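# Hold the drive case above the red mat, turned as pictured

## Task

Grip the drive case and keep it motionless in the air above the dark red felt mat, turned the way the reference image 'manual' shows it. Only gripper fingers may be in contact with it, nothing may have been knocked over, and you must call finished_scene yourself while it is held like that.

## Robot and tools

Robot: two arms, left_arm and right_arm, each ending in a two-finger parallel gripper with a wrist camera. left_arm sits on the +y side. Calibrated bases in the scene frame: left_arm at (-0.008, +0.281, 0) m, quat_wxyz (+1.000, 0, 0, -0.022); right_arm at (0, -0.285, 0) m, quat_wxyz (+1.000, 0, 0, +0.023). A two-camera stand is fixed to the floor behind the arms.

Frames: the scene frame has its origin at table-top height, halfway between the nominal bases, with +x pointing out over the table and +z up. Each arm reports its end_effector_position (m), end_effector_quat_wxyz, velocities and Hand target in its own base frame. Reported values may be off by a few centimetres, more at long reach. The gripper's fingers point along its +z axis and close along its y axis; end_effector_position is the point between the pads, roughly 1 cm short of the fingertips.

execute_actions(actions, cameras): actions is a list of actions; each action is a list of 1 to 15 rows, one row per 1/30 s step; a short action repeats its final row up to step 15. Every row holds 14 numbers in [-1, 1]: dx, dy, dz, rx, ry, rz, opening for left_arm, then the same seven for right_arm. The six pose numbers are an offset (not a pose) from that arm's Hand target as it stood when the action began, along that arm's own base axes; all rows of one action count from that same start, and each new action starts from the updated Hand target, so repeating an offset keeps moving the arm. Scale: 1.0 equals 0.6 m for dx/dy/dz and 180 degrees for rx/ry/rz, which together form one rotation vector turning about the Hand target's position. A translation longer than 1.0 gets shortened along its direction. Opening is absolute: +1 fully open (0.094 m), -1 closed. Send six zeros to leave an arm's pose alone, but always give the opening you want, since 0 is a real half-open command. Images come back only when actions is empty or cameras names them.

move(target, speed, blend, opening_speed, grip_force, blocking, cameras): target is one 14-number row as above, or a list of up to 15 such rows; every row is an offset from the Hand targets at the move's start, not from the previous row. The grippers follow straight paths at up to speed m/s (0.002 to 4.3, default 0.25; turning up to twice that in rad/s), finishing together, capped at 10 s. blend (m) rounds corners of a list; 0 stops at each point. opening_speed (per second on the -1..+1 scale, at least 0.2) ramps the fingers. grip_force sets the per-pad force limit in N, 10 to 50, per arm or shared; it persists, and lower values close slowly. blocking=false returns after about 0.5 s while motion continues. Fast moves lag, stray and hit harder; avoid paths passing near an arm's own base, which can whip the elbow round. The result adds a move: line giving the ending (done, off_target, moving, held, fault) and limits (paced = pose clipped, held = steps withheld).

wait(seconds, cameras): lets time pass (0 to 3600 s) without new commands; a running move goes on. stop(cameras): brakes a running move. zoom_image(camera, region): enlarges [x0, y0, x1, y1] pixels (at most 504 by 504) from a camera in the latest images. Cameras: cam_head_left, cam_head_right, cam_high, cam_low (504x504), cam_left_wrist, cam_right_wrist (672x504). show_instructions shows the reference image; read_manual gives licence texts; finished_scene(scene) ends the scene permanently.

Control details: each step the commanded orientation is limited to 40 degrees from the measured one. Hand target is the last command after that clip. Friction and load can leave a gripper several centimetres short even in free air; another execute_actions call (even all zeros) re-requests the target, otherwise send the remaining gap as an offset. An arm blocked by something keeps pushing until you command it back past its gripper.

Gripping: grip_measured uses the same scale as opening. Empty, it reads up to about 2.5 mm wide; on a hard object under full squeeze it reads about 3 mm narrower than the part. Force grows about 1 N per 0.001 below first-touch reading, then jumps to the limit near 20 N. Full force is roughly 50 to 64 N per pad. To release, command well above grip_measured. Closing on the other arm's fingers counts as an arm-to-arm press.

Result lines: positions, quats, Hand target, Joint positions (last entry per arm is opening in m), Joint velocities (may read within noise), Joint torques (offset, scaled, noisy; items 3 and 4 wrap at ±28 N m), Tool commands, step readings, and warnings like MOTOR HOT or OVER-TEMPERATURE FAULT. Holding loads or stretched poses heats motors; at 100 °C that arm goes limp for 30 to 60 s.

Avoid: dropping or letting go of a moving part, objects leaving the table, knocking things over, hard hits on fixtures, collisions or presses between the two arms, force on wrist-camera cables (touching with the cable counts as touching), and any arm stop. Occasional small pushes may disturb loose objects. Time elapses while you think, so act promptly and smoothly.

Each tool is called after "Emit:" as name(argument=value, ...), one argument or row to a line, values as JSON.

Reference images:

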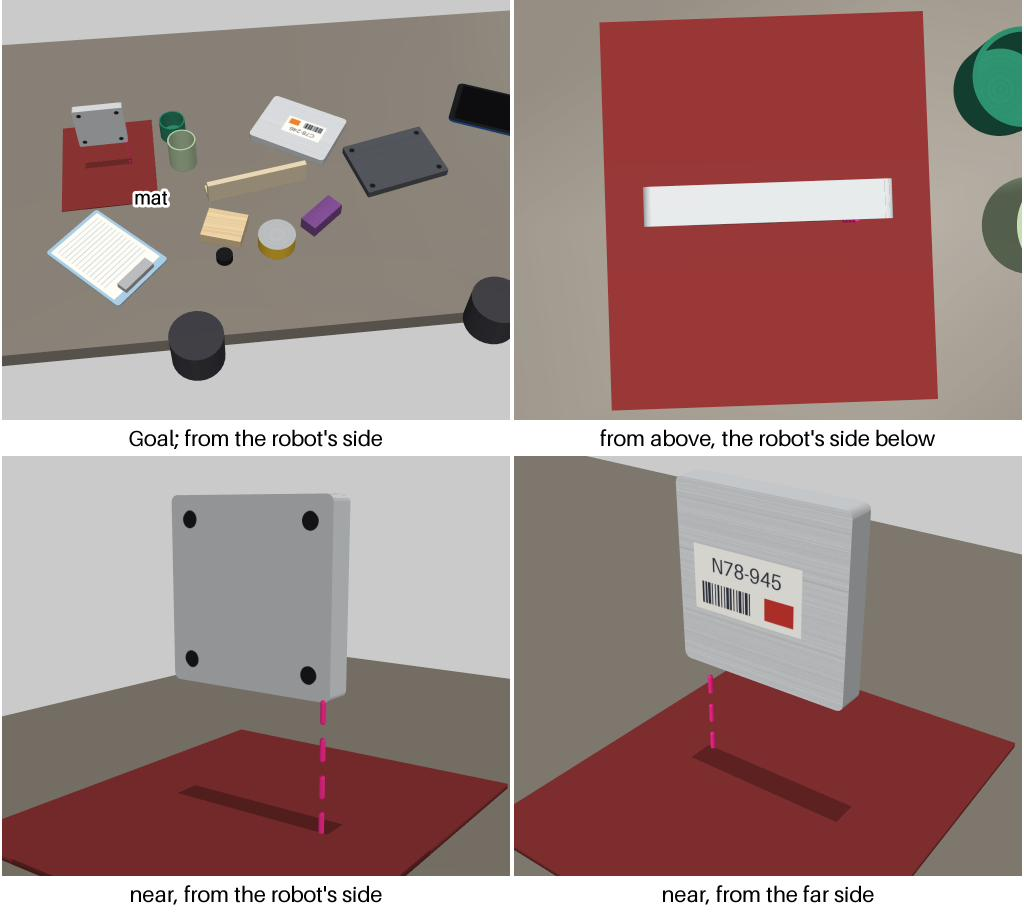

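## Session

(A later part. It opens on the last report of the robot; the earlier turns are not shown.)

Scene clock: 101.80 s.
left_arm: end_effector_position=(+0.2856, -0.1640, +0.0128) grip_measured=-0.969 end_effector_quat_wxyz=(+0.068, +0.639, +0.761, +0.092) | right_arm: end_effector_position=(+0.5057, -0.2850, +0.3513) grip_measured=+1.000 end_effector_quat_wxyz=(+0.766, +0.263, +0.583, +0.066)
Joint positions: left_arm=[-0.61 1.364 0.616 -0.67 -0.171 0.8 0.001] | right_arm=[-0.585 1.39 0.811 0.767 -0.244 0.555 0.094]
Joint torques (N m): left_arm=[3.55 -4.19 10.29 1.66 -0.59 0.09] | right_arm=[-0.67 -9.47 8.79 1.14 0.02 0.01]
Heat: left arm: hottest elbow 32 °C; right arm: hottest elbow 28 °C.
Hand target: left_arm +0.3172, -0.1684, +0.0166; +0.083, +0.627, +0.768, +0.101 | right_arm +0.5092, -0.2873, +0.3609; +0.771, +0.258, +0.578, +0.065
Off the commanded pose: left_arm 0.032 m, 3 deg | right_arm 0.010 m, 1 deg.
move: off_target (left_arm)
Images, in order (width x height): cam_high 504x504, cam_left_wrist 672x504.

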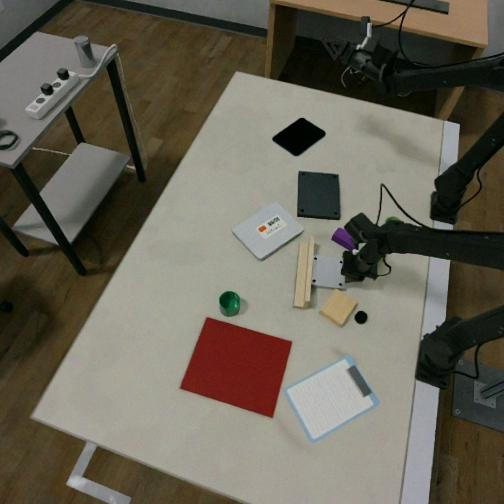

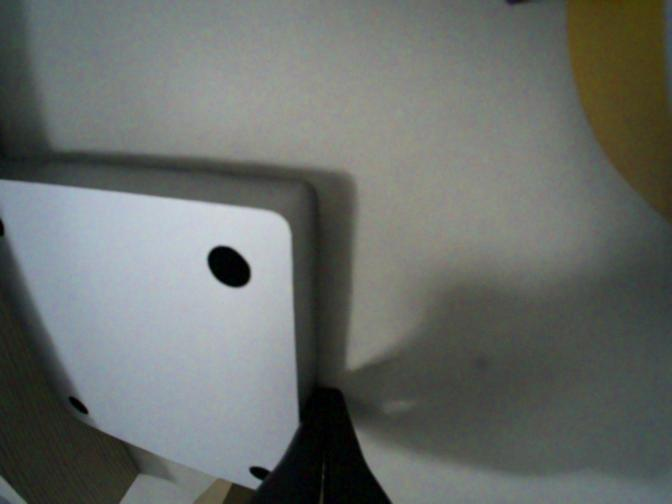

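Emit:
move(
  target=[
    [0, 0, 0.04, 0,0,0, -0.97, 0,0,0,0,0,0,1],
  ],
  speed=[0.03],
  cameras=["cam_left_wrist","cam_high"],
)

Scene clock: 103.37 s.
left_arm: end_effector_position=(+0.2841, -0.1581, +0.0165) grip_measured=-0.969 end_effector_quat_wxyz=(+0.048, +0.637, +0.764, +0.090) | right_arm: end_effector_position=(+0.5057, -0.2850, +0.3513) grip_measured=+1.000 end_effector_quat_wxyz=(+0.766, +0.263, +0.583, +0.066)
Joint positions: left_arm=[-0.597 1.366 0.636 -0.727 -0.17 0.802 0.001] | right_arm=[-0.585 1.39 0.811 0.767 -0.244 0.555 0.094]
Joint torques (N m): left_arm=[2.73 -8.88 11.18 0.72 -0.63 0.09] | right_arm=[-0.73 -9.47 8.79 1.16 0.02 0.01]
Heat: left arm: hottest elbow 32 °C; right arm: hottest elbow 28 °C.
Hand target: left_arm +0.3171, -0.1683, +0.0406; +0.083, +0.627, +0.768, +0.101 | right_arm +0.5092, -0.2873, +0.3609; +0.771, +0.258, +0.578, +0.065
Off the commanded pose: left_arm 0.042 m, 4 deg | right_arm 0.010 m, 1 deg.
move: off_target (left_arm)
Images, in order (width x height): cam_high 504x504, cam_left_wrist 672x504.

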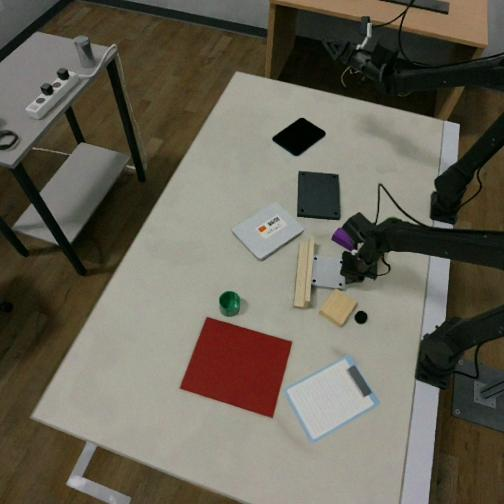

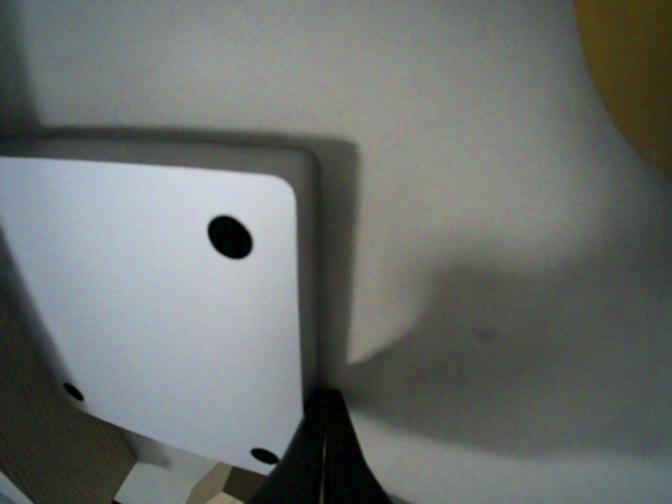

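Emit:
move(
  target=[
    [0, -0.03, 0.04, 0,0,0, -0.97, 0,0,0,0,0,0,1],
  ],
  speed=[0.03],
  cameras=["cam_left_wrist","cam_low"],
)

Scene clock: 105.07 s.
left_arm: end_effector_position=(+0.3039, -0.1730, +0.0483) grip_measured=-0.969 end_effector_quat_wxyz=(+0.064, +0.629, +0.768, +0.099) | right_arm: end_effector_position=(+0.5057, -0.2850, +0.3513) grip_measured=+1.000 end_effector_quat_wxyz=(+0.766, +0.263, +0.583, +0.066)
Joint positions: left_arm=[-0.609 1.346 0.719 -0.8 -0.187 0.777 0.001] | right_arm=[-0.585 1.39 0.811 0.767 -0.244 0.555 0.094]
Joint torques (N m): left_arm=[-0.09 -9.17 10.13 0.18 -0.2 -0.1] | right_arm=[-0.67 -9.47 8.79 1.14 0.02 0.01]
Heat: left arm: hottest elbow 32 °C; right arm: hottest elbow 28 °C.
Hand target: left_arm +0.3172, -0.1862, +0.0646; +0.083, +0.627, +0.768, +0.101 | right_arm +0.5092, -0.2873, +0.3609; +0.771, +0.258, +0.578, +0.065
Off the commanded pose: left_arm 0.025 m, 2 deg | right_arm 0.010 m, 1 deg.
move: off_target (left_arm)
Images, in order (width x height): cam_low 504x504, cam_left_wrist 672x504.

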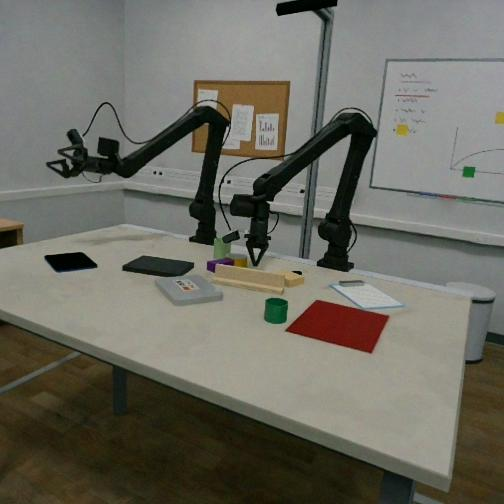

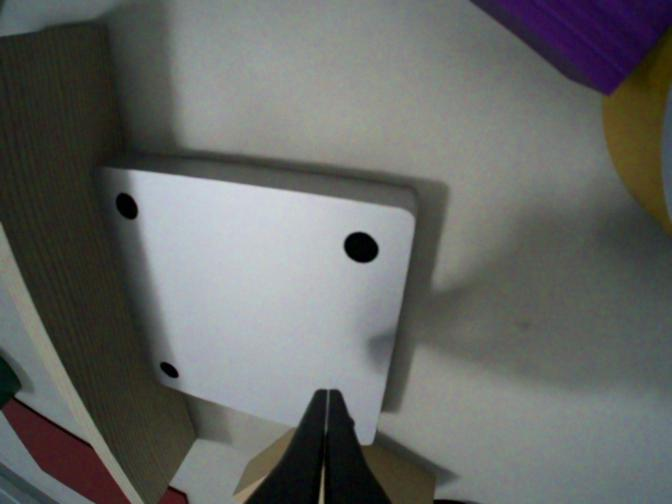

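Emit:
move(
  target=[
    [-0.11, 0.013, 0.0756, 0,0,0, -0.97, 0,0,0,0,0,0,1],
  ],
  speed=[0.1],
  cameras=["cam_left_wrist","cam_high"],
)

Emit:
zoom_image(
  camera="cam_high",
  region=[230, 190, 390, 340],
)

Scene clock: 108.77 s.
left_arm: end_effector_position=(+0.2562, -0.1797, +0.1120) grip_measured=-0.969 end_effector_quat_wxyz=(+0.089, +0.627, +0.768, +0.100) | right_arm: end_effector_position=(+0.5057, -0.2850, +0.3513) grip_measured=+1.000 end_effector_quat_wxyz=(+0.766, +0.263, +0.583, +0.066)
Joint positions: left_arm=[-0.725 1.118 0.719 -1.001 -0.207 0.662 0.001] | right_arm=[-0.585 1.39 0.811 0.767 -0.244 0.555 0.094]
Joint torques (N m): left_arm=[0.62 -6.01 7.62 0.29 -0.25 -0.12] | right_arm=[-0.62 -9.41 8.79 1.16 0.02 0.01]
Heat: left arm: hottest elbow 33 °C; right arm: hottest elbow 28 °C.
Hand target: left_arm +0.2512, -0.1784, +0.1100; +0.083, +0.627, +0.768, +0.101 | right_arm +0.5092, -0.2873, +0.3609; +0.771, +0.258, +0.578, +0.065
Off the commanded pose: left_arm 0.006 m, 1 deg | right_arm 0.010 m, 1 deg.
move: done
Images, in order (width x height): cam_high 504x504, cam_left_wrist 672x504.

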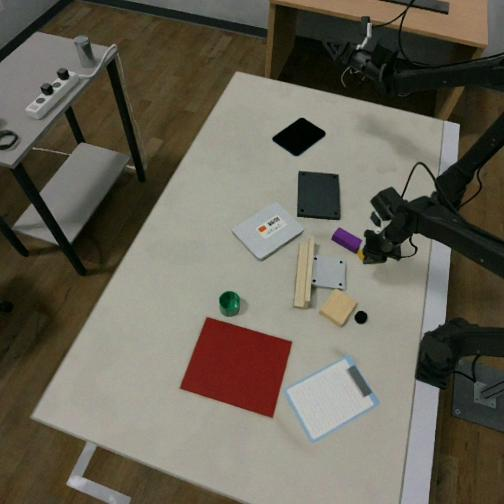

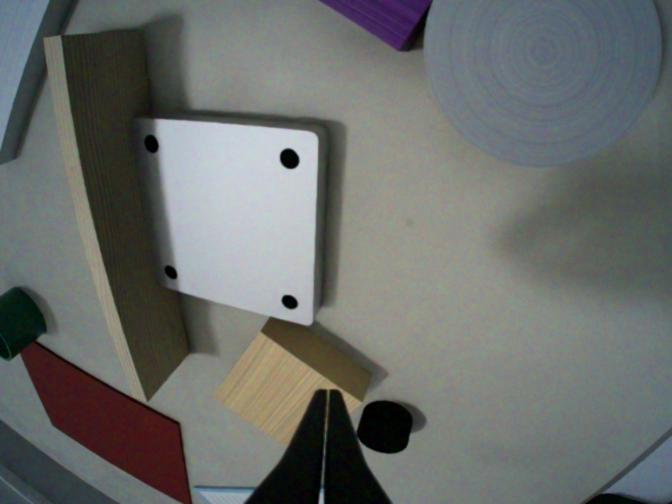

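Scaled by 3.150.

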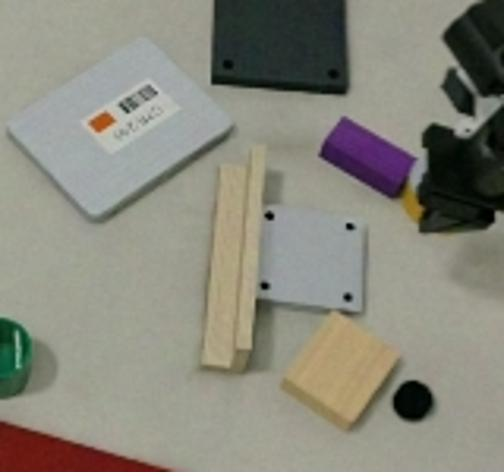

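Emit:
move(
  target=[
    [0.005, 0.0, -0.08, 0.0158,-0.0818,0, -0.97, 0,0,0,0,0,0,1],
    [0.005, 0.0, -0.1583, 0.0158,-0.0818,0, -0.97, 0,0,0,0,0,0,1],
    [0.055, 0.0, -0.1583, 0.0158,-0.0818,0, -0.97, 0,0,0,0,0,0,1],
  ],
  speed=[0.1,0.1,0.05],
  blend=[0.01,0,0],
  cameras=["cam_left_wrist"],
)

Scene clock: 115.13 s.
left_arm: end_effector_position=(+0.2719, -0.1696, +0.0118) grip_measured=-0.969 end_effector_quat_wxyz=(+0.158, +0.613, +0.747, +0.203) | right_arm: end_effector_position=(+0.5057, -0.2850, +0.3513) grip_measured=+1.000 end_effector_quat_wxyz=(+0.766, +0.263, +0.583, +0.066)
Joint positions: left_arm=[-0.787 1.296 0.474 -0.452 -0.434 0.654 0.001] | right_arm=[-0.585 1.39 0.811 0.767 -0.244 0.555 0.094]
Joint torques (N m): left_arm=[2.2 -4.31 8.46 1.25 0.02 -0.02] | right_arm=[-0.67 -9.41 8.8 1.14 0.01 0.01]
Heat: left arm: hottest elbow 33 °C; right arm: hottest elbow 28 °C.
Hand target: left_arm +0.2842, -0.1784, +0.0150; +0.165, +0.611, +0.748, +0.200 | right_arm +0.5092, -0.2873, +0.3609; +0.771, +0.258, +0.578, +0.065
Off the commanded pose: left_arm 0.015 m, 1 deg | right_arm 0.010 m, 1 deg.
move: off_target (left_arm)

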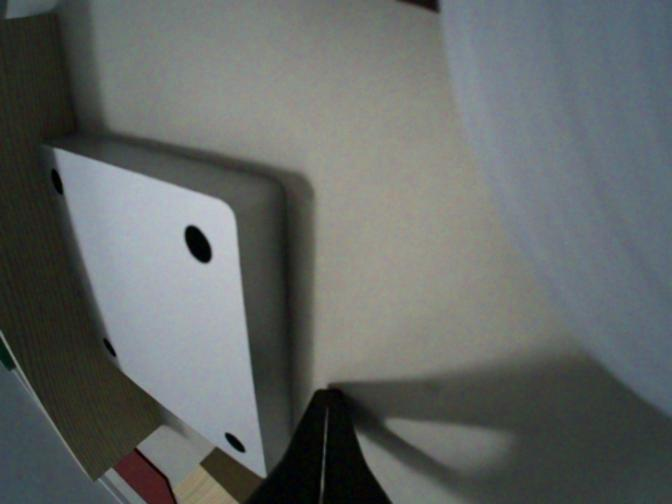

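Emit:
move(
  target=[
    [-0.005, 0.0, 0.015, 0,0,0, -0.97, 0,0,0,0,0,0,1],
    [0.045, -0.004, 0.015, 0,0,0, -0.97, 0,0,0,0,0,0,1],
  ],
  speed=[0.1,0.05],
  cameras=["cam_left_wrist"],
)

Scene clock: 118.17 s.
left_arm: end_effector_position=(+0.2843, -0.1671, +0.0125) grip_measured=-0.969 end_effector_quat_wxyz=(+0.144, +0.622, +0.744, +0.199) | right_arm: end_effector_position=(+0.5057, -0.2850, +0.3513) grip_measured=+1.000 end_effector_quat_wxyz=(+0.766, +0.263, +0.583, +0.066)
Joint positions: left_arm=[-0.742 1.321 0.506 -0.468 -0.41 0.711 0.001] | right_arm=[-0.585 1.39 0.811 0.767 -0.244 0.555 0.094]
Joint torques (N m): left_arm=[2.73 -4.78 10.33 1.44 -0.21 0.06] | right_arm=[-0.67 -9.52 8.8 1.16 0.02 0.02]
Heat: left arm: hottest elbow 33 °C; right arm: hottest elbow 28 °C.
Hand target: left_arm +0.3111, -0.1808, +0.0239; +0.165, +0.611, +0.748, +0.200 | right_arm +0.5092, -0.2873, +0.3609; +0.771, +0.258, +0.578, +0.065
Off the commanded pose: left_arm 0.032 m, 3 deg | right_arm 0.010 m, 1 deg.
move: off_target (left_arm)

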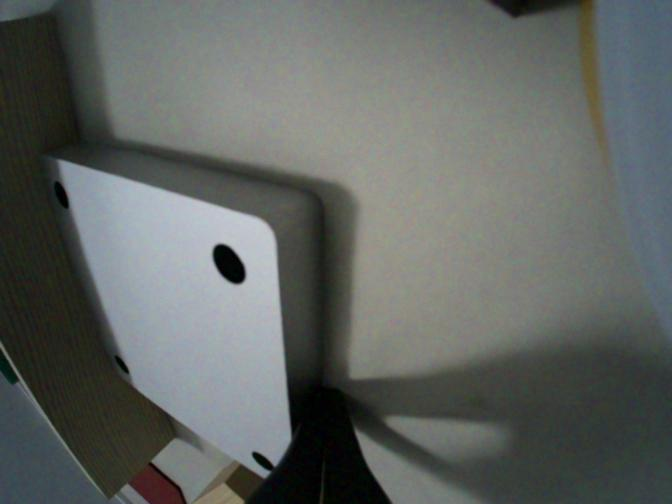

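Emit:
move(
  target=[
    [-0.02, 0.0, 0.015, 0,0,0, -0.97, 0,0,0,0,0,0,1],
    [0.0, 0.0, 0.015, 0,0,0, -0.97, 0,0,0,0,0,0,1],
  ],
  speed=[0.1,0.05],
  cameras=["cam_left_wrist"],
)

Scene clock: 119.77 s.
left_arm: end_effector_position=(+0.2842, -0.1667, +0.0156) grip_measured=-0.969 end_effector_quat_wxyz=(+0.142, +0.622, +0.744, +0.197) | right_arm: end_effector_position=(+0.5057, -0.2850, +0.3513) grip_measured=+1.000 end_effector_quat_wxyz=(+0.766, +0.263, +0.583, +0.066)
Joint positions: left_arm=[-0.739 1.311 0.511 -0.485 -0.405 0.713 0.001] | right_arm=[-0.585 1.39 0.811 0.767 -0.244 0.555 0.094]
Joint torques (N m): left_arm=[2.67 -6.01 10.91 0.81 -0.37 -0.01] | right_arm=[-0.62 -9.47 8.8 1.17 0.02 0.01]
Heat: left arm: hottest elbow 33 °C; right arm: hottest elbow 28 °C.
Hand target: left_arm +0.3111, -0.1808, +0.0329; +0.165, +0.611, +0.748, +0.200 | right_arm +0.5092, -0.2873, +0.3609; +0.771, +0.258, +0.578, +0.065
Off the commanded pose: left_arm 0.035 m, 3 deg | right_arm 0.010 m, 1 deg.
move: off_target (left_arm)

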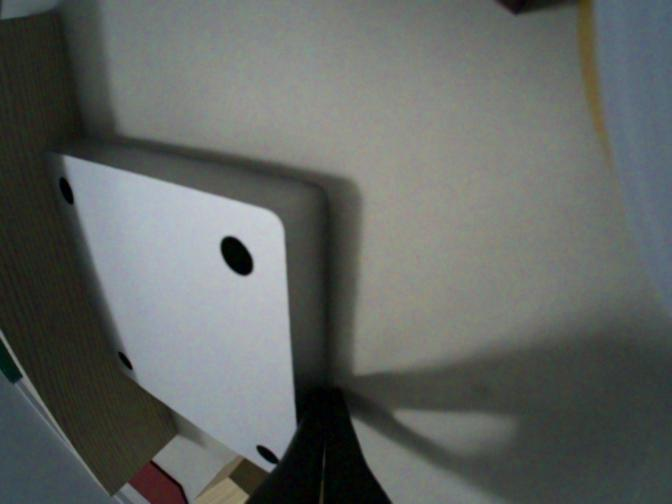

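Emit:
move(
  target=[
    [0.05, -0.005, 0.0, 0,0,0, -0.97, 0,0,0,0,0,0,1],
  ],
  speed=[0.06],
  cameras=["cam_left_wrist"],
)

Scene clock: 121.00 s.
left_arm: end_effector_position=(+0.2864, -0.1676, +0.0135) grip_measured=-0.970 end_effector_quat_wxyz=(+0.124, +0.639, +0.736, +0.186) | right_arm: end_effector_position=(+0.5057, -0.2850, +0.3513) grip_measured=+1.000 end_effector_quat_wxyz=(+0.766, +0.263, +0.583, +0.066)
Joint positions: left_arm=[-0.72 1.331 0.536 -0.516 -0.372 0.758 0.001] | right_arm=[-0.585 1.39 0.811 0.767 -0.244 0.555 0.094]
Joint torques (N m): left_arm=[4.78 -3.78 12.9 2.37 -1.03 0.1] | right_arm=[-0.73 -9.47 8.8 1.16 0.02 0.01]
Heat: left arm: hottest elbow 33 °C; right arm: hottest elbow 28 °C.
Hand target: left_arm +0.3411, -0.1839, +0.0330; +0.165, +0.611, +0.748, +0.200 | right_arm +0.5092, -0.2873, +0.3609; +0.771, +0.258, +0.578, +0.065
Off the commanded pose: left_arm 0.060 m, 6 deg | right_arm 0.010 m, 1 deg.
move: off_target (left_arm)

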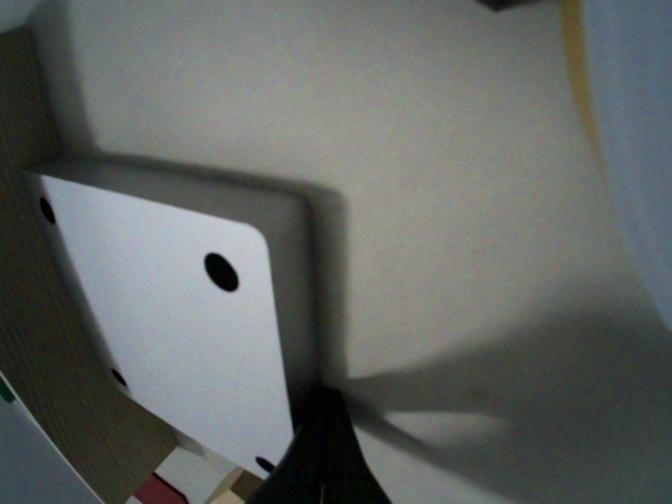

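Emit:
move(
  target=[
    [0.0, 0.0, 0.05, 0,0,0, -0.97, 0,0,0,0,0,0,1],
  ],
  speed=[0.04],
  cameras=["cam_left_wrist"],
)

Scene clock: 122.40 s.
left_arm: end_effector_position=(+0.2860, -0.1673, +0.0209) grip_measured=-0.970 end_effector_quat_wxyz=(+0.104, +0.643, +0.737, +0.181) | right_arm: end_effector_position=(+0.5057, -0.2850, +0.3513) grip_measured=+1.000 end_effector_quat_wxyz=(+0.766, +0.263, +0.583, +0.066)
Joint positions: left_arm=[-0.715 1.327 0.57 -0.593 -0.361 0.762 0.001] | right_arm=[-0.585 1.39 0.811 0.767 -0.244 0.555 0.094]
Joint torques (N m): left_arm=[4.31 -9.7 13.27 1.43 -1.46 0.05] | right_arm=[-0.62 -9.41 8.8 1.17 0.02 0.01]
Heat: left arm: hottest elbow 33 °C; right arm: hottest elbow 28 °C.
Hand target: left_arm +0.3412, -0.1839, +0.0630; +0.165, +0.611, +0.748, +0.200 | right_arm +0.5092, -0.2873, +0.3609; +0.771, +0.258, +0.578, +0.065
Off the commanded pose: left_arm 0.071 m, 8 deg | right_arm 0.010 m, 1 deg.
move: off_target (left_arm)

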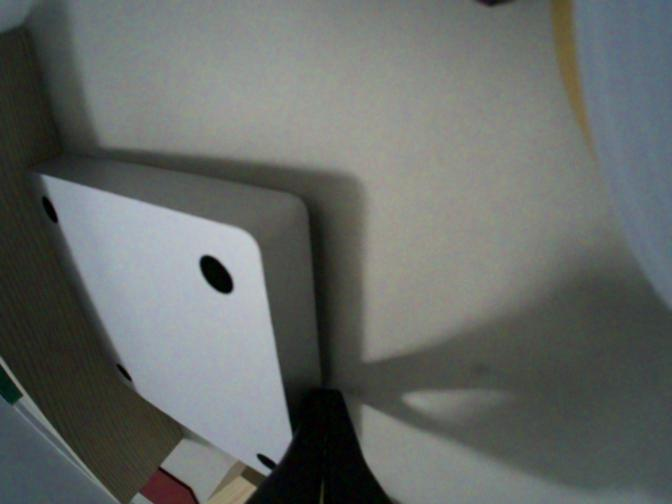

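Emit:
move(
  target=[
    [0.01, 0.0, 0.07, 0,0,0, -0.97, 0,0,0,0,0,0,1],
  ],
  speed=[0.04],
  cameras=["cam_left_wrist"],
)

Scene clock: 124.17 s.
left_arm: end_effector_position=(+0.2930, -0.1662, +0.0657) grip_measured=-0.970 end_effector_quat_wxyz=(+0.104, +0.641, +0.738, +0.183) | right_arm: end_effector_position=(+0.5057, -0.2850, +0.3513) grip_measured=+1.000 end_effector_quat_wxyz=(+0.766, +0.263, +0.583, +0.066)
Joint positions: left_arm=[-0.699 1.237 0.642 -0.75 -0.362 0.774 0.001] | right_arm=[-0.585 1.39 0.811 0.767 -0.244 0.555 0.094]
Joint torques (N m): left_arm=[4.37 -7 14.43 2.11 -1.27 0.02] | right_arm=[-0.62 -9.47 8.81 1.14 0.02 0.01]
Heat: left arm: hottest elbow 34 °C; right arm: hottest elbow 28 °C.
Hand target: left_arm +0.3472, -0.1838, +0.1049; +0.165, +0.611, +0.748, +0.200 | right_arm +0.5092, -0.2873, +0.3609; +0.771, +0.258, +0.578, +0.065
Off the commanded pose: left_arm 0.069 m, 8 deg | right_arm 0.010 m, 1 deg.
move: off_target (left_arm)

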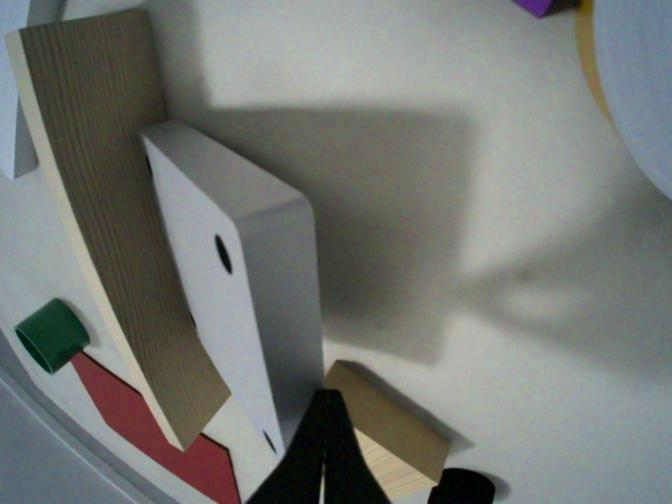

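Emit:
move(
  target=[
    [0.0555, 0.0067, 0.0073, 0,0,0, -0.97, 0,0,0,0,0,0,1],
  ],
  speed=[0.04],
  cameras=["cam_left_wrist","cam_high"],
)

Scene clock: 127.33 s.
left_arm: end_effector_position=(+0.3738, -0.1718, +0.1145) grip_measured=-0.970 end_effector_quat_wxyz=(+0.168, +0.605, +0.751, +0.206) | right_arm: end_effector_position=(+0.5057, -0.2850, +0.3513) grip_measured=+1.000 end_effector_quat_wxyz=(+0.766, +0.263, +0.583, +0.066)
Joint positions: left_arm=[-0.585 1.282 0.789 -0.682 -0.375 0.847 0.001] | right_arm=[-0.585 1.39 0.811 0.767 -0.244 0.555 0.094]
Joint torques (N m): left_arm=[0.91 -5.66 9.52 1.2 0.3 -0.01] | right_arm=[-0.73 -9.52 8.81 1.16 0.02 0.01]
Heat: left arm: hottest elbow 34 °C; right arm: hottest elbow 29 °C.
Hand target: left_arm +0.3804, -0.1798, +0.1093; +0.165, +0.611, +0.748, +0.200 | right_arm +0.5092, -0.2873, +0.3609; +0.771, +0.258, +0.578, +0.065
Off the commanded pose: left_arm 0.012 m, 1 deg | right_arm 0.010 m, 1 deg.
move: off_target (left_arm)
Images, in order (width x height): cam_high 504x504, cam_left_wrist 672x504.

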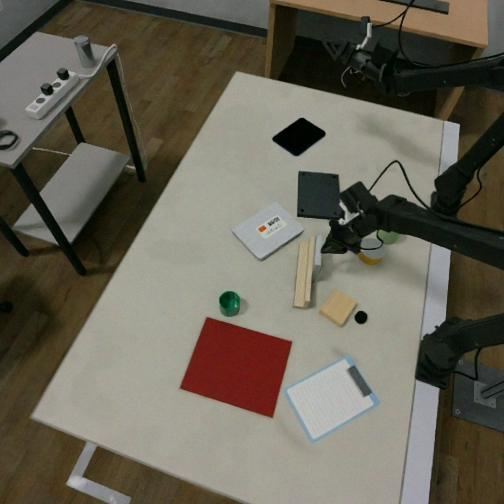

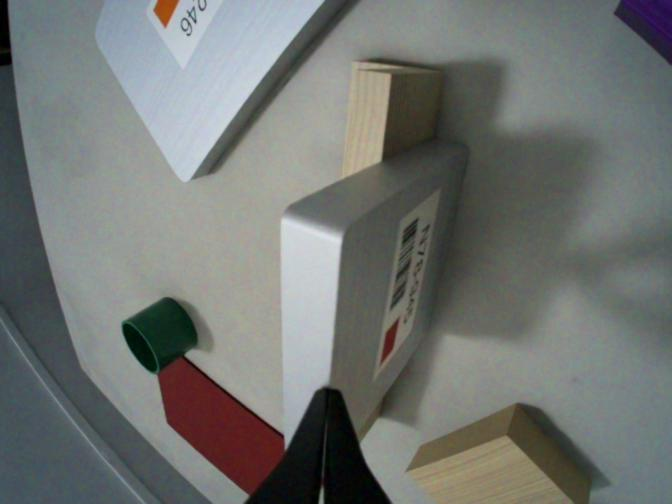

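Emit:
zoom_image(
  camera="cam_left_wrist",
  region=[260, 120, 500, 460],
)

Emit:
wait(
  seconds=0.1,
  cameras=["cam_head_left","cam_head_right","cam_low"],
)

Emit:
zoom_image(
  camera="cam_head_left",
  region=[180, 160, 320, 280],
)

Emit:
zoom_image(
  camera="cam_head_right",
  region=[180, 160, 320, 280],
)

Emit:
zoom_image(
  camera="cam_low",
  region=[180, 220, 320, 320],
)

Scaled by 1.482 from the camera's image (finer frame: 960x720).

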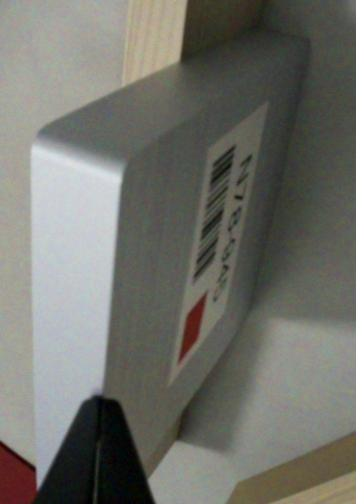

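Scene clock: 128.07 s.
left_arm: end_effector_position=(+0.3738, -0.1718, +0.1145) grip_measured=-0.970 end_effector_quat_wxyz=(+0.168, +0.605, +0.751, +0.206) | right_arm: end_effector_position=(+0.5057, -0.2850, +0.3513) grip_measured=+1.000 end_effector_quat_wxyz=(+0.766, +0.263, +0.583, +0.066)
Joint positions: left_arm=[-0.585 1.282 0.789 -0.682 -0.375 0.847 0.001] | right_arm=[-0.585 1.39 0.811 0.767 -0.244 0.555 0.094]
Joint torques (N m): left_arm=[0.91 -5.42 9.48 1.29 0.32 0.01] | right_arm=[-0.62 -9.47 8.79 1.14 0.02 0.01]
Heat: left arm: hottest elbow 34 °C; right arm: hottest elbow 29 °C.
Hand target: left_arm +0.3804, -0.1798, +0.1093; +0.165, +0.611, +0.748, +0.200 | right_arm +0.5092, -0.2873, +0.3609; +0.771, +0.258, +0.578, +0.065
Tool commands: left_gripper/opening=-0.97 right_gripper/opening=+1.0
Off the commanded pose: left_arm 0.012 m, 1 deg | right_arm 0.010 m, 1 deg.
wait: 0.10 s; at rest from the start

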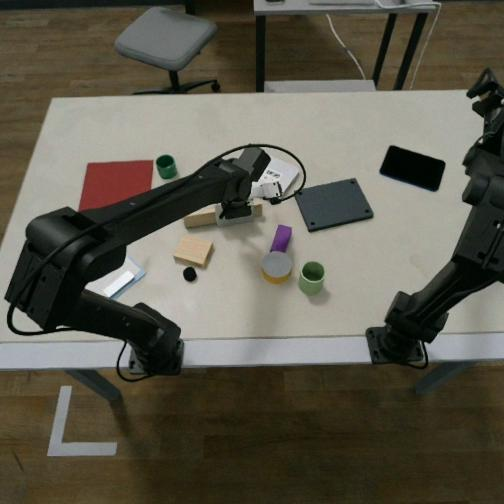

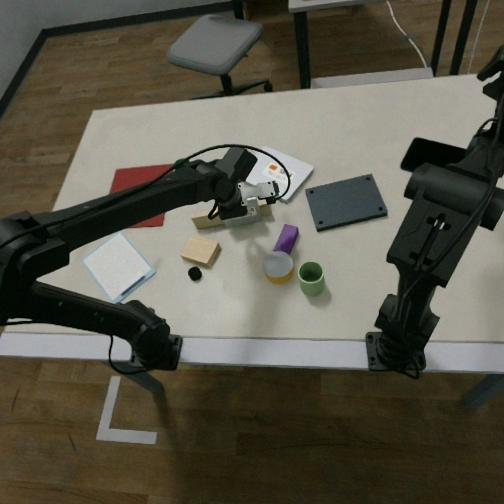

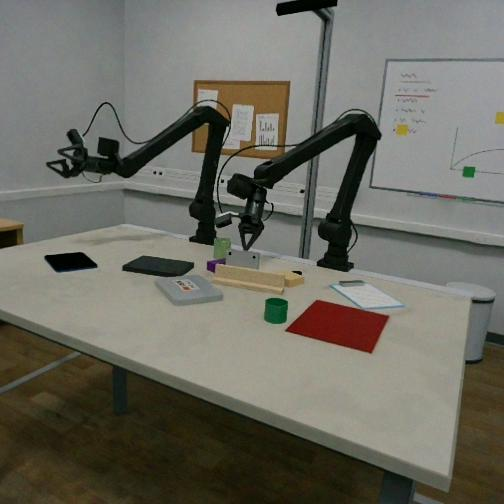

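Scaled by 3.600.

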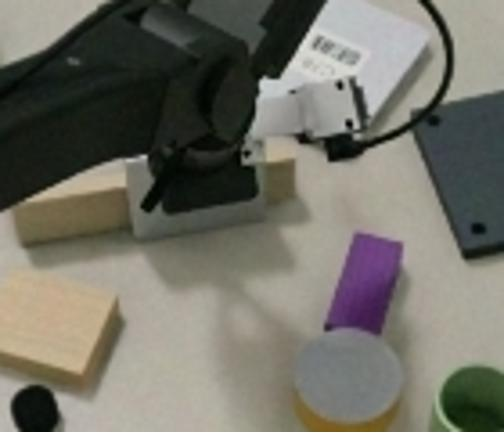

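Scaled by 3.600.

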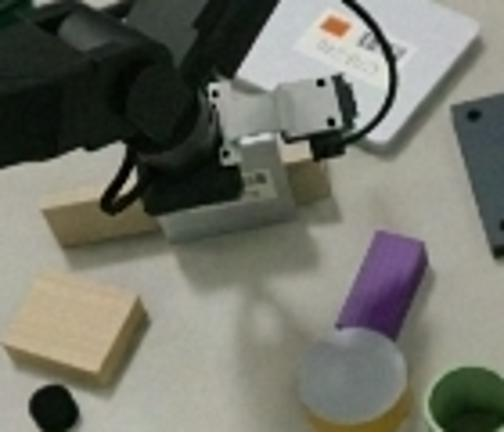

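Scaled by 3.600.

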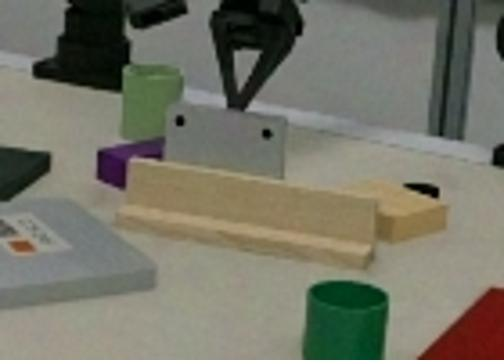

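Emit:
move(
  target=[
    [0.045, 0.009, -0.008, 0,0,0, -0.97, 0,0,0,0,0,0,1],
  ],
  speed=[0.03],
  cameras=["cam_left_wrist","cam_low"],
)

Emit:
zoom_image(
  camera="cam_low",
  region=[180, 220, 320, 320],
)

Scene clock: 138.47 s.
left_arm: end_effector_position=(+0.3948, -0.1708, +0.0937) grip_measured=-0.970 end_effector_quat_wxyz=(+0.152, +0.615, +0.748, +0.198) | right_arm: end_effector_position=(+0.5057, -0.2850, +0.3513) grip_measured=+1.000 end_effector_quat_wxyz=(+0.766, +0.263, +0.583, +0.066)
Joint positions: left_arm=[-0.544 1.372 0.82 -0.642 -0.344 0.897 0.001] | right_arm=[-0.585 1.39 0.811 0.767 -0.244 0.555 0.094]
Joint torques (N m): left_arm=[1.49 -10.05 9.92 1.05 -0.07 0.01] | right_arm=[-0.67 -9.41 8.79 1.16 0.02 0.01]
Heat: left arm: hottest elbow 33 °C; right arm: hottest elbow 29 °C.
Hand target: left_arm +0.4075, -0.1745, +0.1046; +0.165, +0.611, +0.748, +0.200 | right_arm +0.5092, -0.2873, +0.3609; +0.771, +0.258, +0.578, +0.065
Off the commanded pose: left_arm 0.017 m, 2 deg | right_arm 0.010 m, 1 deg.
move: off_target (left_arm)
Images, in order (width x height): cam_low 504x504, cam_left_wrist 672x504.

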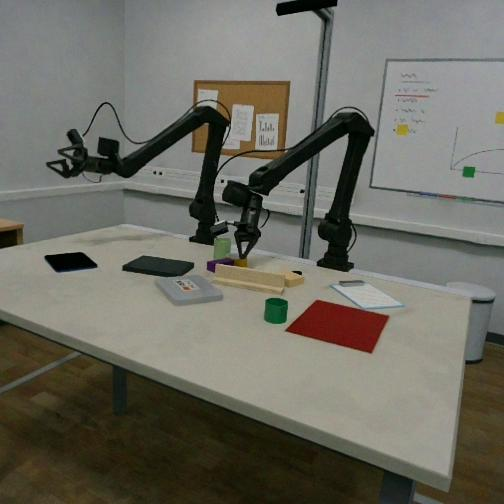

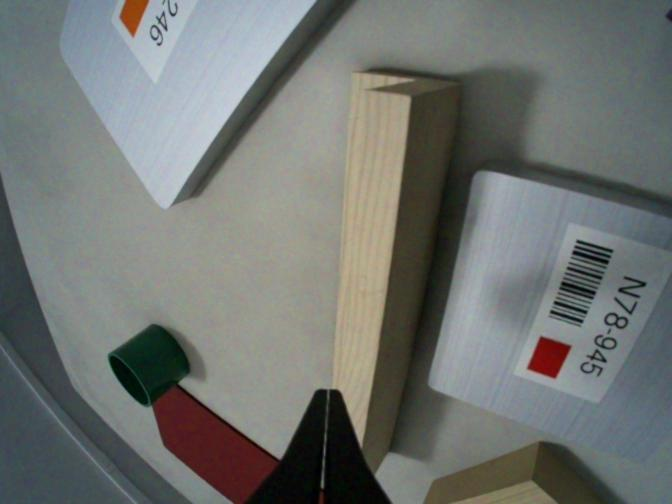

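Scaled by 3.600.

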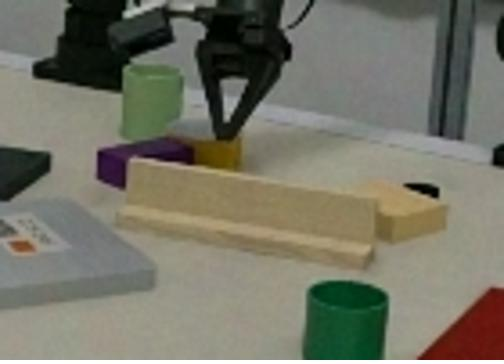

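Emit:
move(
  target=[
    [0,0,0.1,0,0,0,-0.97,0,0,0,0,0,0,1],
    [-0.2,0,0.16,0,0,0,-0.97,0,0,0,0,0,0,1],
  ],
  speed=0.2,
  blend=[0.03,0],
  cameras=["all"],
)

Scene clock: 142.83 s.
left_arm: end_effector_position=(+0.2914, -0.1755, +0.2048) grip_measured=-0.970 end_effector_quat_wxyz=(+0.173, +0.610, +0.747, +0.199) | right_arm: end_effector_position=(+0.5057, -0.2850, +0.3513) grip_measured=+1.000 end_effector_quat_wxyz=(+0.766, +0.263, +0.583, +0.066)
Joint positions: left_arm=[-0.749 1.01 0.844 -1.062 -0.417 0.693 0.001] | right_arm=[-0.585 1.39 0.811 0.767 -0.244 0.555 0.094]
Joint torques (N m): left_arm=[0.56 -4.95 8.25 0.39 -0.37 -0.17] | right_arm=[-0.73 -9.41 8.79 1.17 0.02 0.01]
Heat: left arm: hottest elbow 34 °C; right arm: hottest elbow 29 °C.
Hand target: left_arm +0.2875, -0.1744, +0.2006; +0.165, +0.611, +0.748, +0.200 | right_arm +0.5092, -0.2873, +0.3609; +0.771, +0.258, +0.578, +0.065
Off the commanded pose: left_arm 0.006 m, 1 deg | right_arm 0.010 m, 1 deg.
move: done; blend cut to 0.0299 m at target 1

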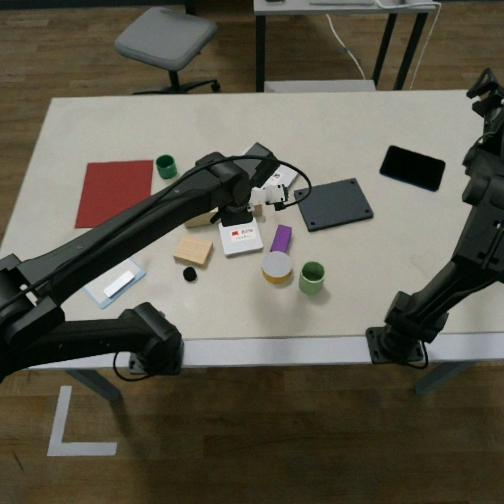

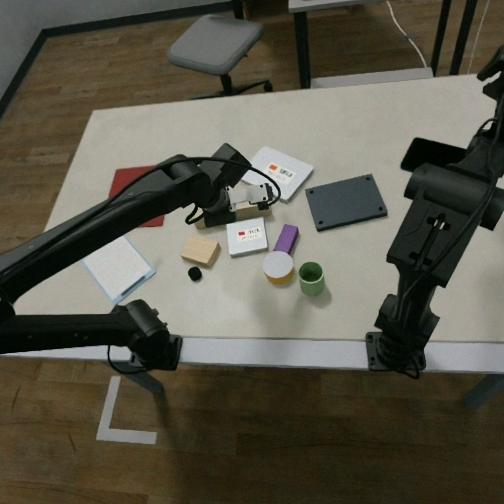

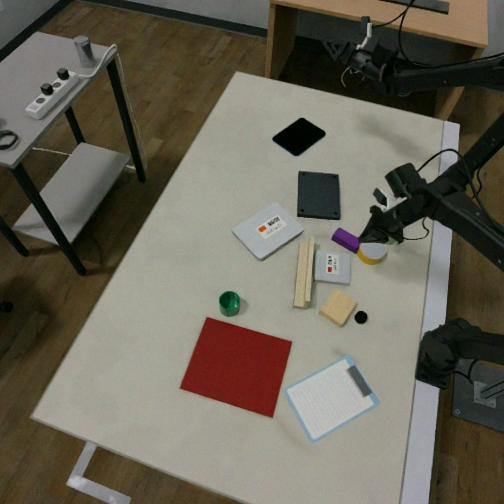

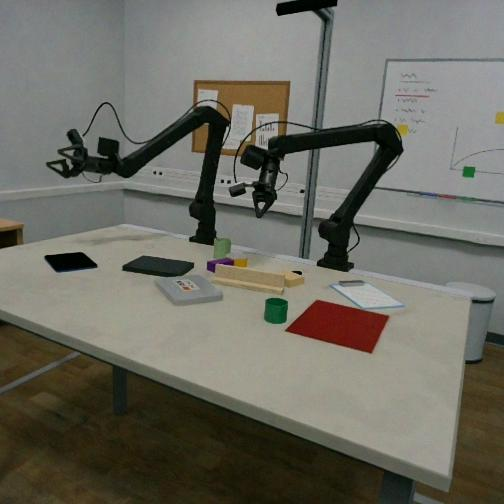

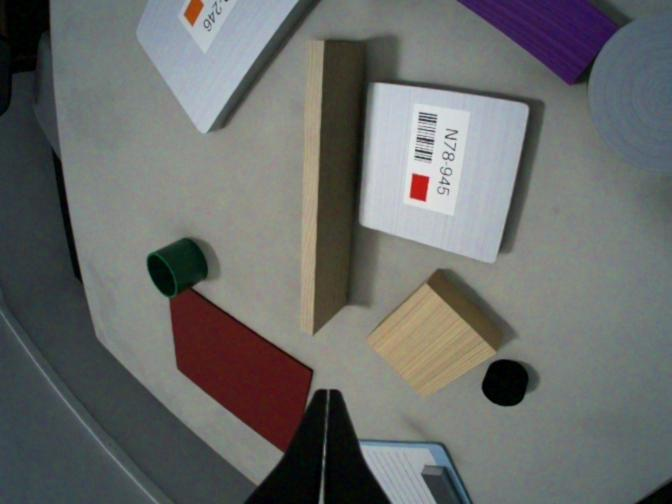

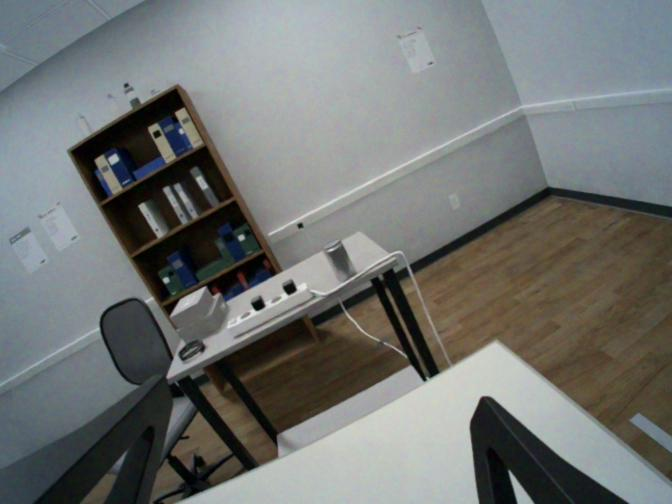

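Emit:
move(
  target=[
    [-0.0725,-0.0485,0,0,0,0,-0.97,0,0,0,0,0,0,1],
    [-0.0725,-0.0485,-0.225,0,0,0,-0.97,0,0,0,0,0,0,1],
  ],
  speed=0.15,
  blend=[0.02,0],
  cameras=["cam_left_wrist","cam_head_left","cam_low"],
)

Scene clock: 149.33 s.
left_arm: end_effector_position=(+0.2441, -0.2005, +0.0665) grip_measured=-0.970 end_effector_quat_wxyz=(+0.160, +0.612, +0.748, +0.200) | right_arm: end_effector_position=(+0.5057, -0.2850, +0.3513) grip_measured=+1.000 end_effector_quat_wxyz=(+0.766, +0.263, +0.583, +0.066)
Joint positions: left_arm=[-0.938 1.178 0.575 -0.739 -0.469 0.488 0.001] | right_arm=[-0.585 1.39 0.811 0.767 -0.244 0.555 0.094]
Joint torques (N m): left_arm=[0.38 -5.19 7.12 1.2 -0.42 -0.14] | right_arm=[-0.67 -9.47 8.77 1.14 0.01 0.01]
Heat: left arm: hottest elbow 33 °C; right arm: hottest elbow 29 °C.
Hand target: left_arm +0.2440, -0.2035, +0.0655; +0.165, +0.611, +0.748, +0.200 | right_arm +0.5092, -0.2873, +0.3609; +0.771, +0.258, +0.578, +0.065
Off the commanded pose: left_arm 0.003 m, 1 deg | right_arm 0.010 m, 1 deg.
move: done
Images, in order (width x height): cam_head_left 504x504, cam_low 504x504, cam_left_wrist 672x504.

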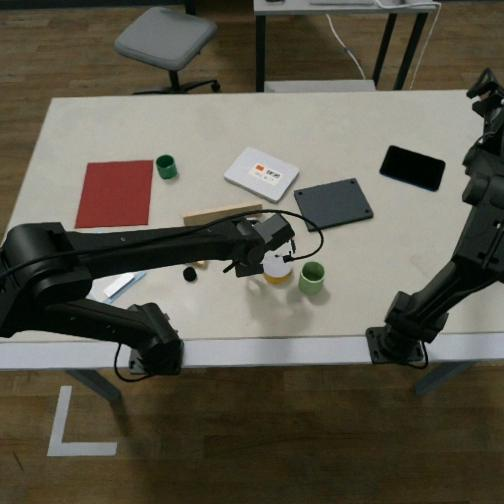

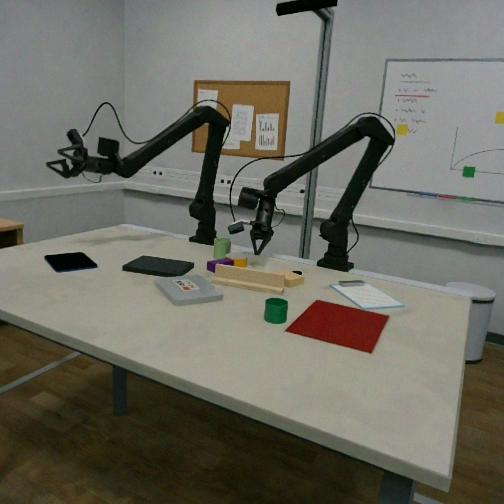

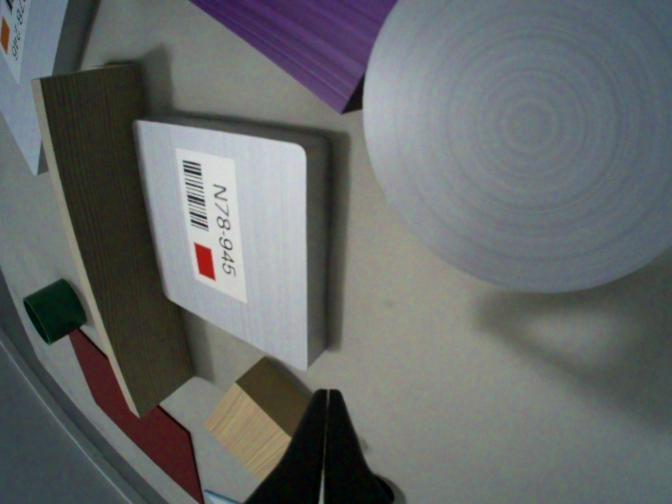

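Emit:
move(
  target=[0,0,-0.0783,0,0,0,-0.97,0,0,0,0,0,0,1],
  speed=0.08,
  cameras=["cam_left_wrist"],
)

Emit:
move(
  target=[0.05,0.012,0.012,0,0,0,-0.97,0,0,0,0,0,0,1],
  speed=0.06,
  cameras=["cam_left_wrist"],
)

Scene clock: 151.57 s.
left_arm: end_effector_position=(+0.2453, -0.2020, +0.0213) grip_measured=-0.970 end_effector_quat_wxyz=(+0.162, +0.611, +0.748, +0.200) | right_arm: end_effector_position=(+0.5057, -0.2850, +0.3513) grip_measured=+1.000 end_effector_quat_wxyz=(+0.766, +0.263, +0.583, +0.066)
Joint positions: left_arm=[-0.938 1.294 0.512 -0.554 -0.469 0.488 0.001] | right_arm=[-0.585 1.39 0.811 0.767 -0.244 0.555 0.094]
Joint torques (N m): left_arm=[0.38 -6.12 6.01 1.17 -0.42 -0.11] | right_arm=[-0.67 -9.41 8.8 1.16 0.02 0.01]
Heat: left arm: hottest elbow 33 °C; right arm: hottest elbow 29 °C.
Hand target: left_arm +0.2440, -0.2035, +0.0186; +0.165, +0.611, +0.748, +0.200 | right_arm +0.5092, -0.2873, +0.3609; +0.771, +0.258, +0.578, +0.065
Off the commanded pose: left_arm 0.003 m, 0 deg | right_arm 0.010 m, 1 deg.
move: done

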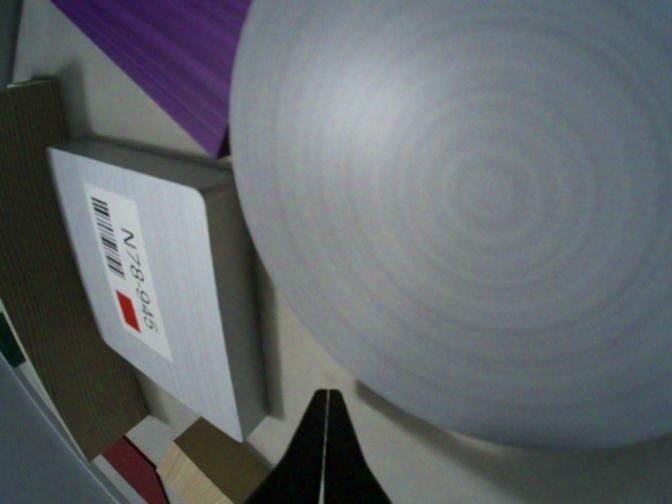

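Scene clock: 152.77 s.
left_arm: end_effector_position=(+0.2626, -0.1868, +0.0200) grip_measured=-0.970 end_effector_quat_wxyz=(+0.153, +0.614, +0.747, +0.203) | right_arm: end_effector_position=(+0.5057, -0.2850, +0.3513) grip_measured=+1.000 end_effector_quat_wxyz=(+0.766, +0.263, +0.583, +0.066)
Joint positions: left_arm=[-0.854 1.298 0.512 -0.53 -0.451 0.581 0.001] | right_arm=[-0.585 1.39 0.811 0.767 -0.244 0.555 0.094]
Joint torques (N m): left_arm=[1.55 -5.36 8.31 1.25 -0.15 -0.01] | right_arm=[-0.67 -9.41 8.81 1.16 0.01 0.01]
Heat: left arm: hottest elbow 33 °C; right arm: hottest elbow 29 °C.
Hand target: left_arm +0.2739, -0.1964, +0.0257; +0.165, +0.611, +0.748, +0.200 | right_arm +0.5092, -0.2873, +0.3609; +0.771, +0.258, +0.578, +0.065
Off the commanded pose: left_arm 0.016 m, 2 deg | right_arm 0.010 m, 1 deg.
move: off_target (left_arm)

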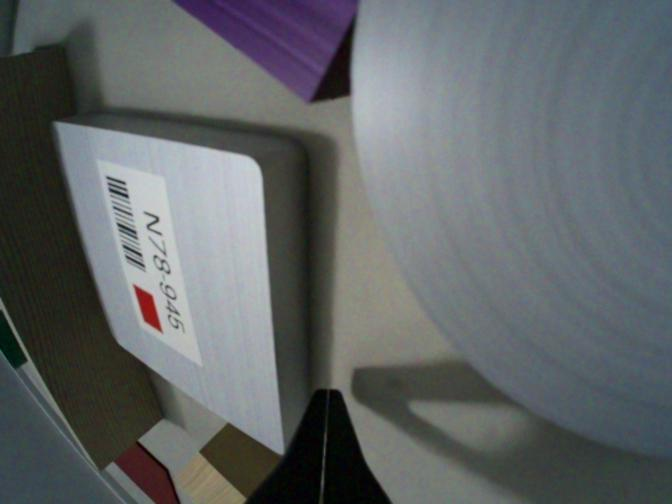

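Emit:
move(
  target=[0.05,0.0,0.004,0,0,0,-0.97,0,0,0,0,0,0,1],
  speed=0.06,
  cameras=["cam_left_wrist"],
)

Scene clock: 154.90 s.
left_arm: end_effector_position=(+0.2845, -0.1816, +0.0171) grip_measured=-0.970 end_effector_quat_wxyz=(+0.144, +0.617, +0.746, +0.202) | right_arm: end_effector_position=(+0.5057, -0.2850, +0.3513) grip_measured=+1.000 end_effector_quat_wxyz=(+0.766, +0.263, +0.583, +0.066)
Joint positions: left_arm=[-0.783 1.341 0.542 -0.502 -0.429 0.658 0.001] | right_arm=[-0.585 1.39 0.811 0.767 -0.244 0.555 0.094]
Joint torques (N m): left_arm=[1.73 -6.36 9.72 1.29 -0.15 0.05] | right_arm=[-0.67 -9.47 8.77 1.17 0.02 0.01]
Heat: left arm: hottest elbow 33 °C; right arm: hottest elbow 29 °C.
Hand target: left_arm +0.3040, -0.1964, +0.0282; +0.165, +0.611, +0.748, +0.200 | right_arm +0.5092, -0.2873, +0.3609; +0.771, +0.258, +0.578, +0.065
Off the commanded pose: left_arm 0.027 m, 3 deg | right_arm 0.010 m, 1 deg.
move: off_target (left_arm)

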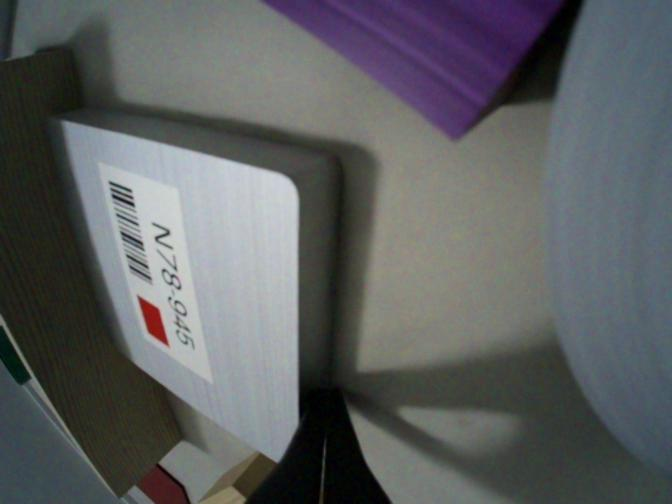

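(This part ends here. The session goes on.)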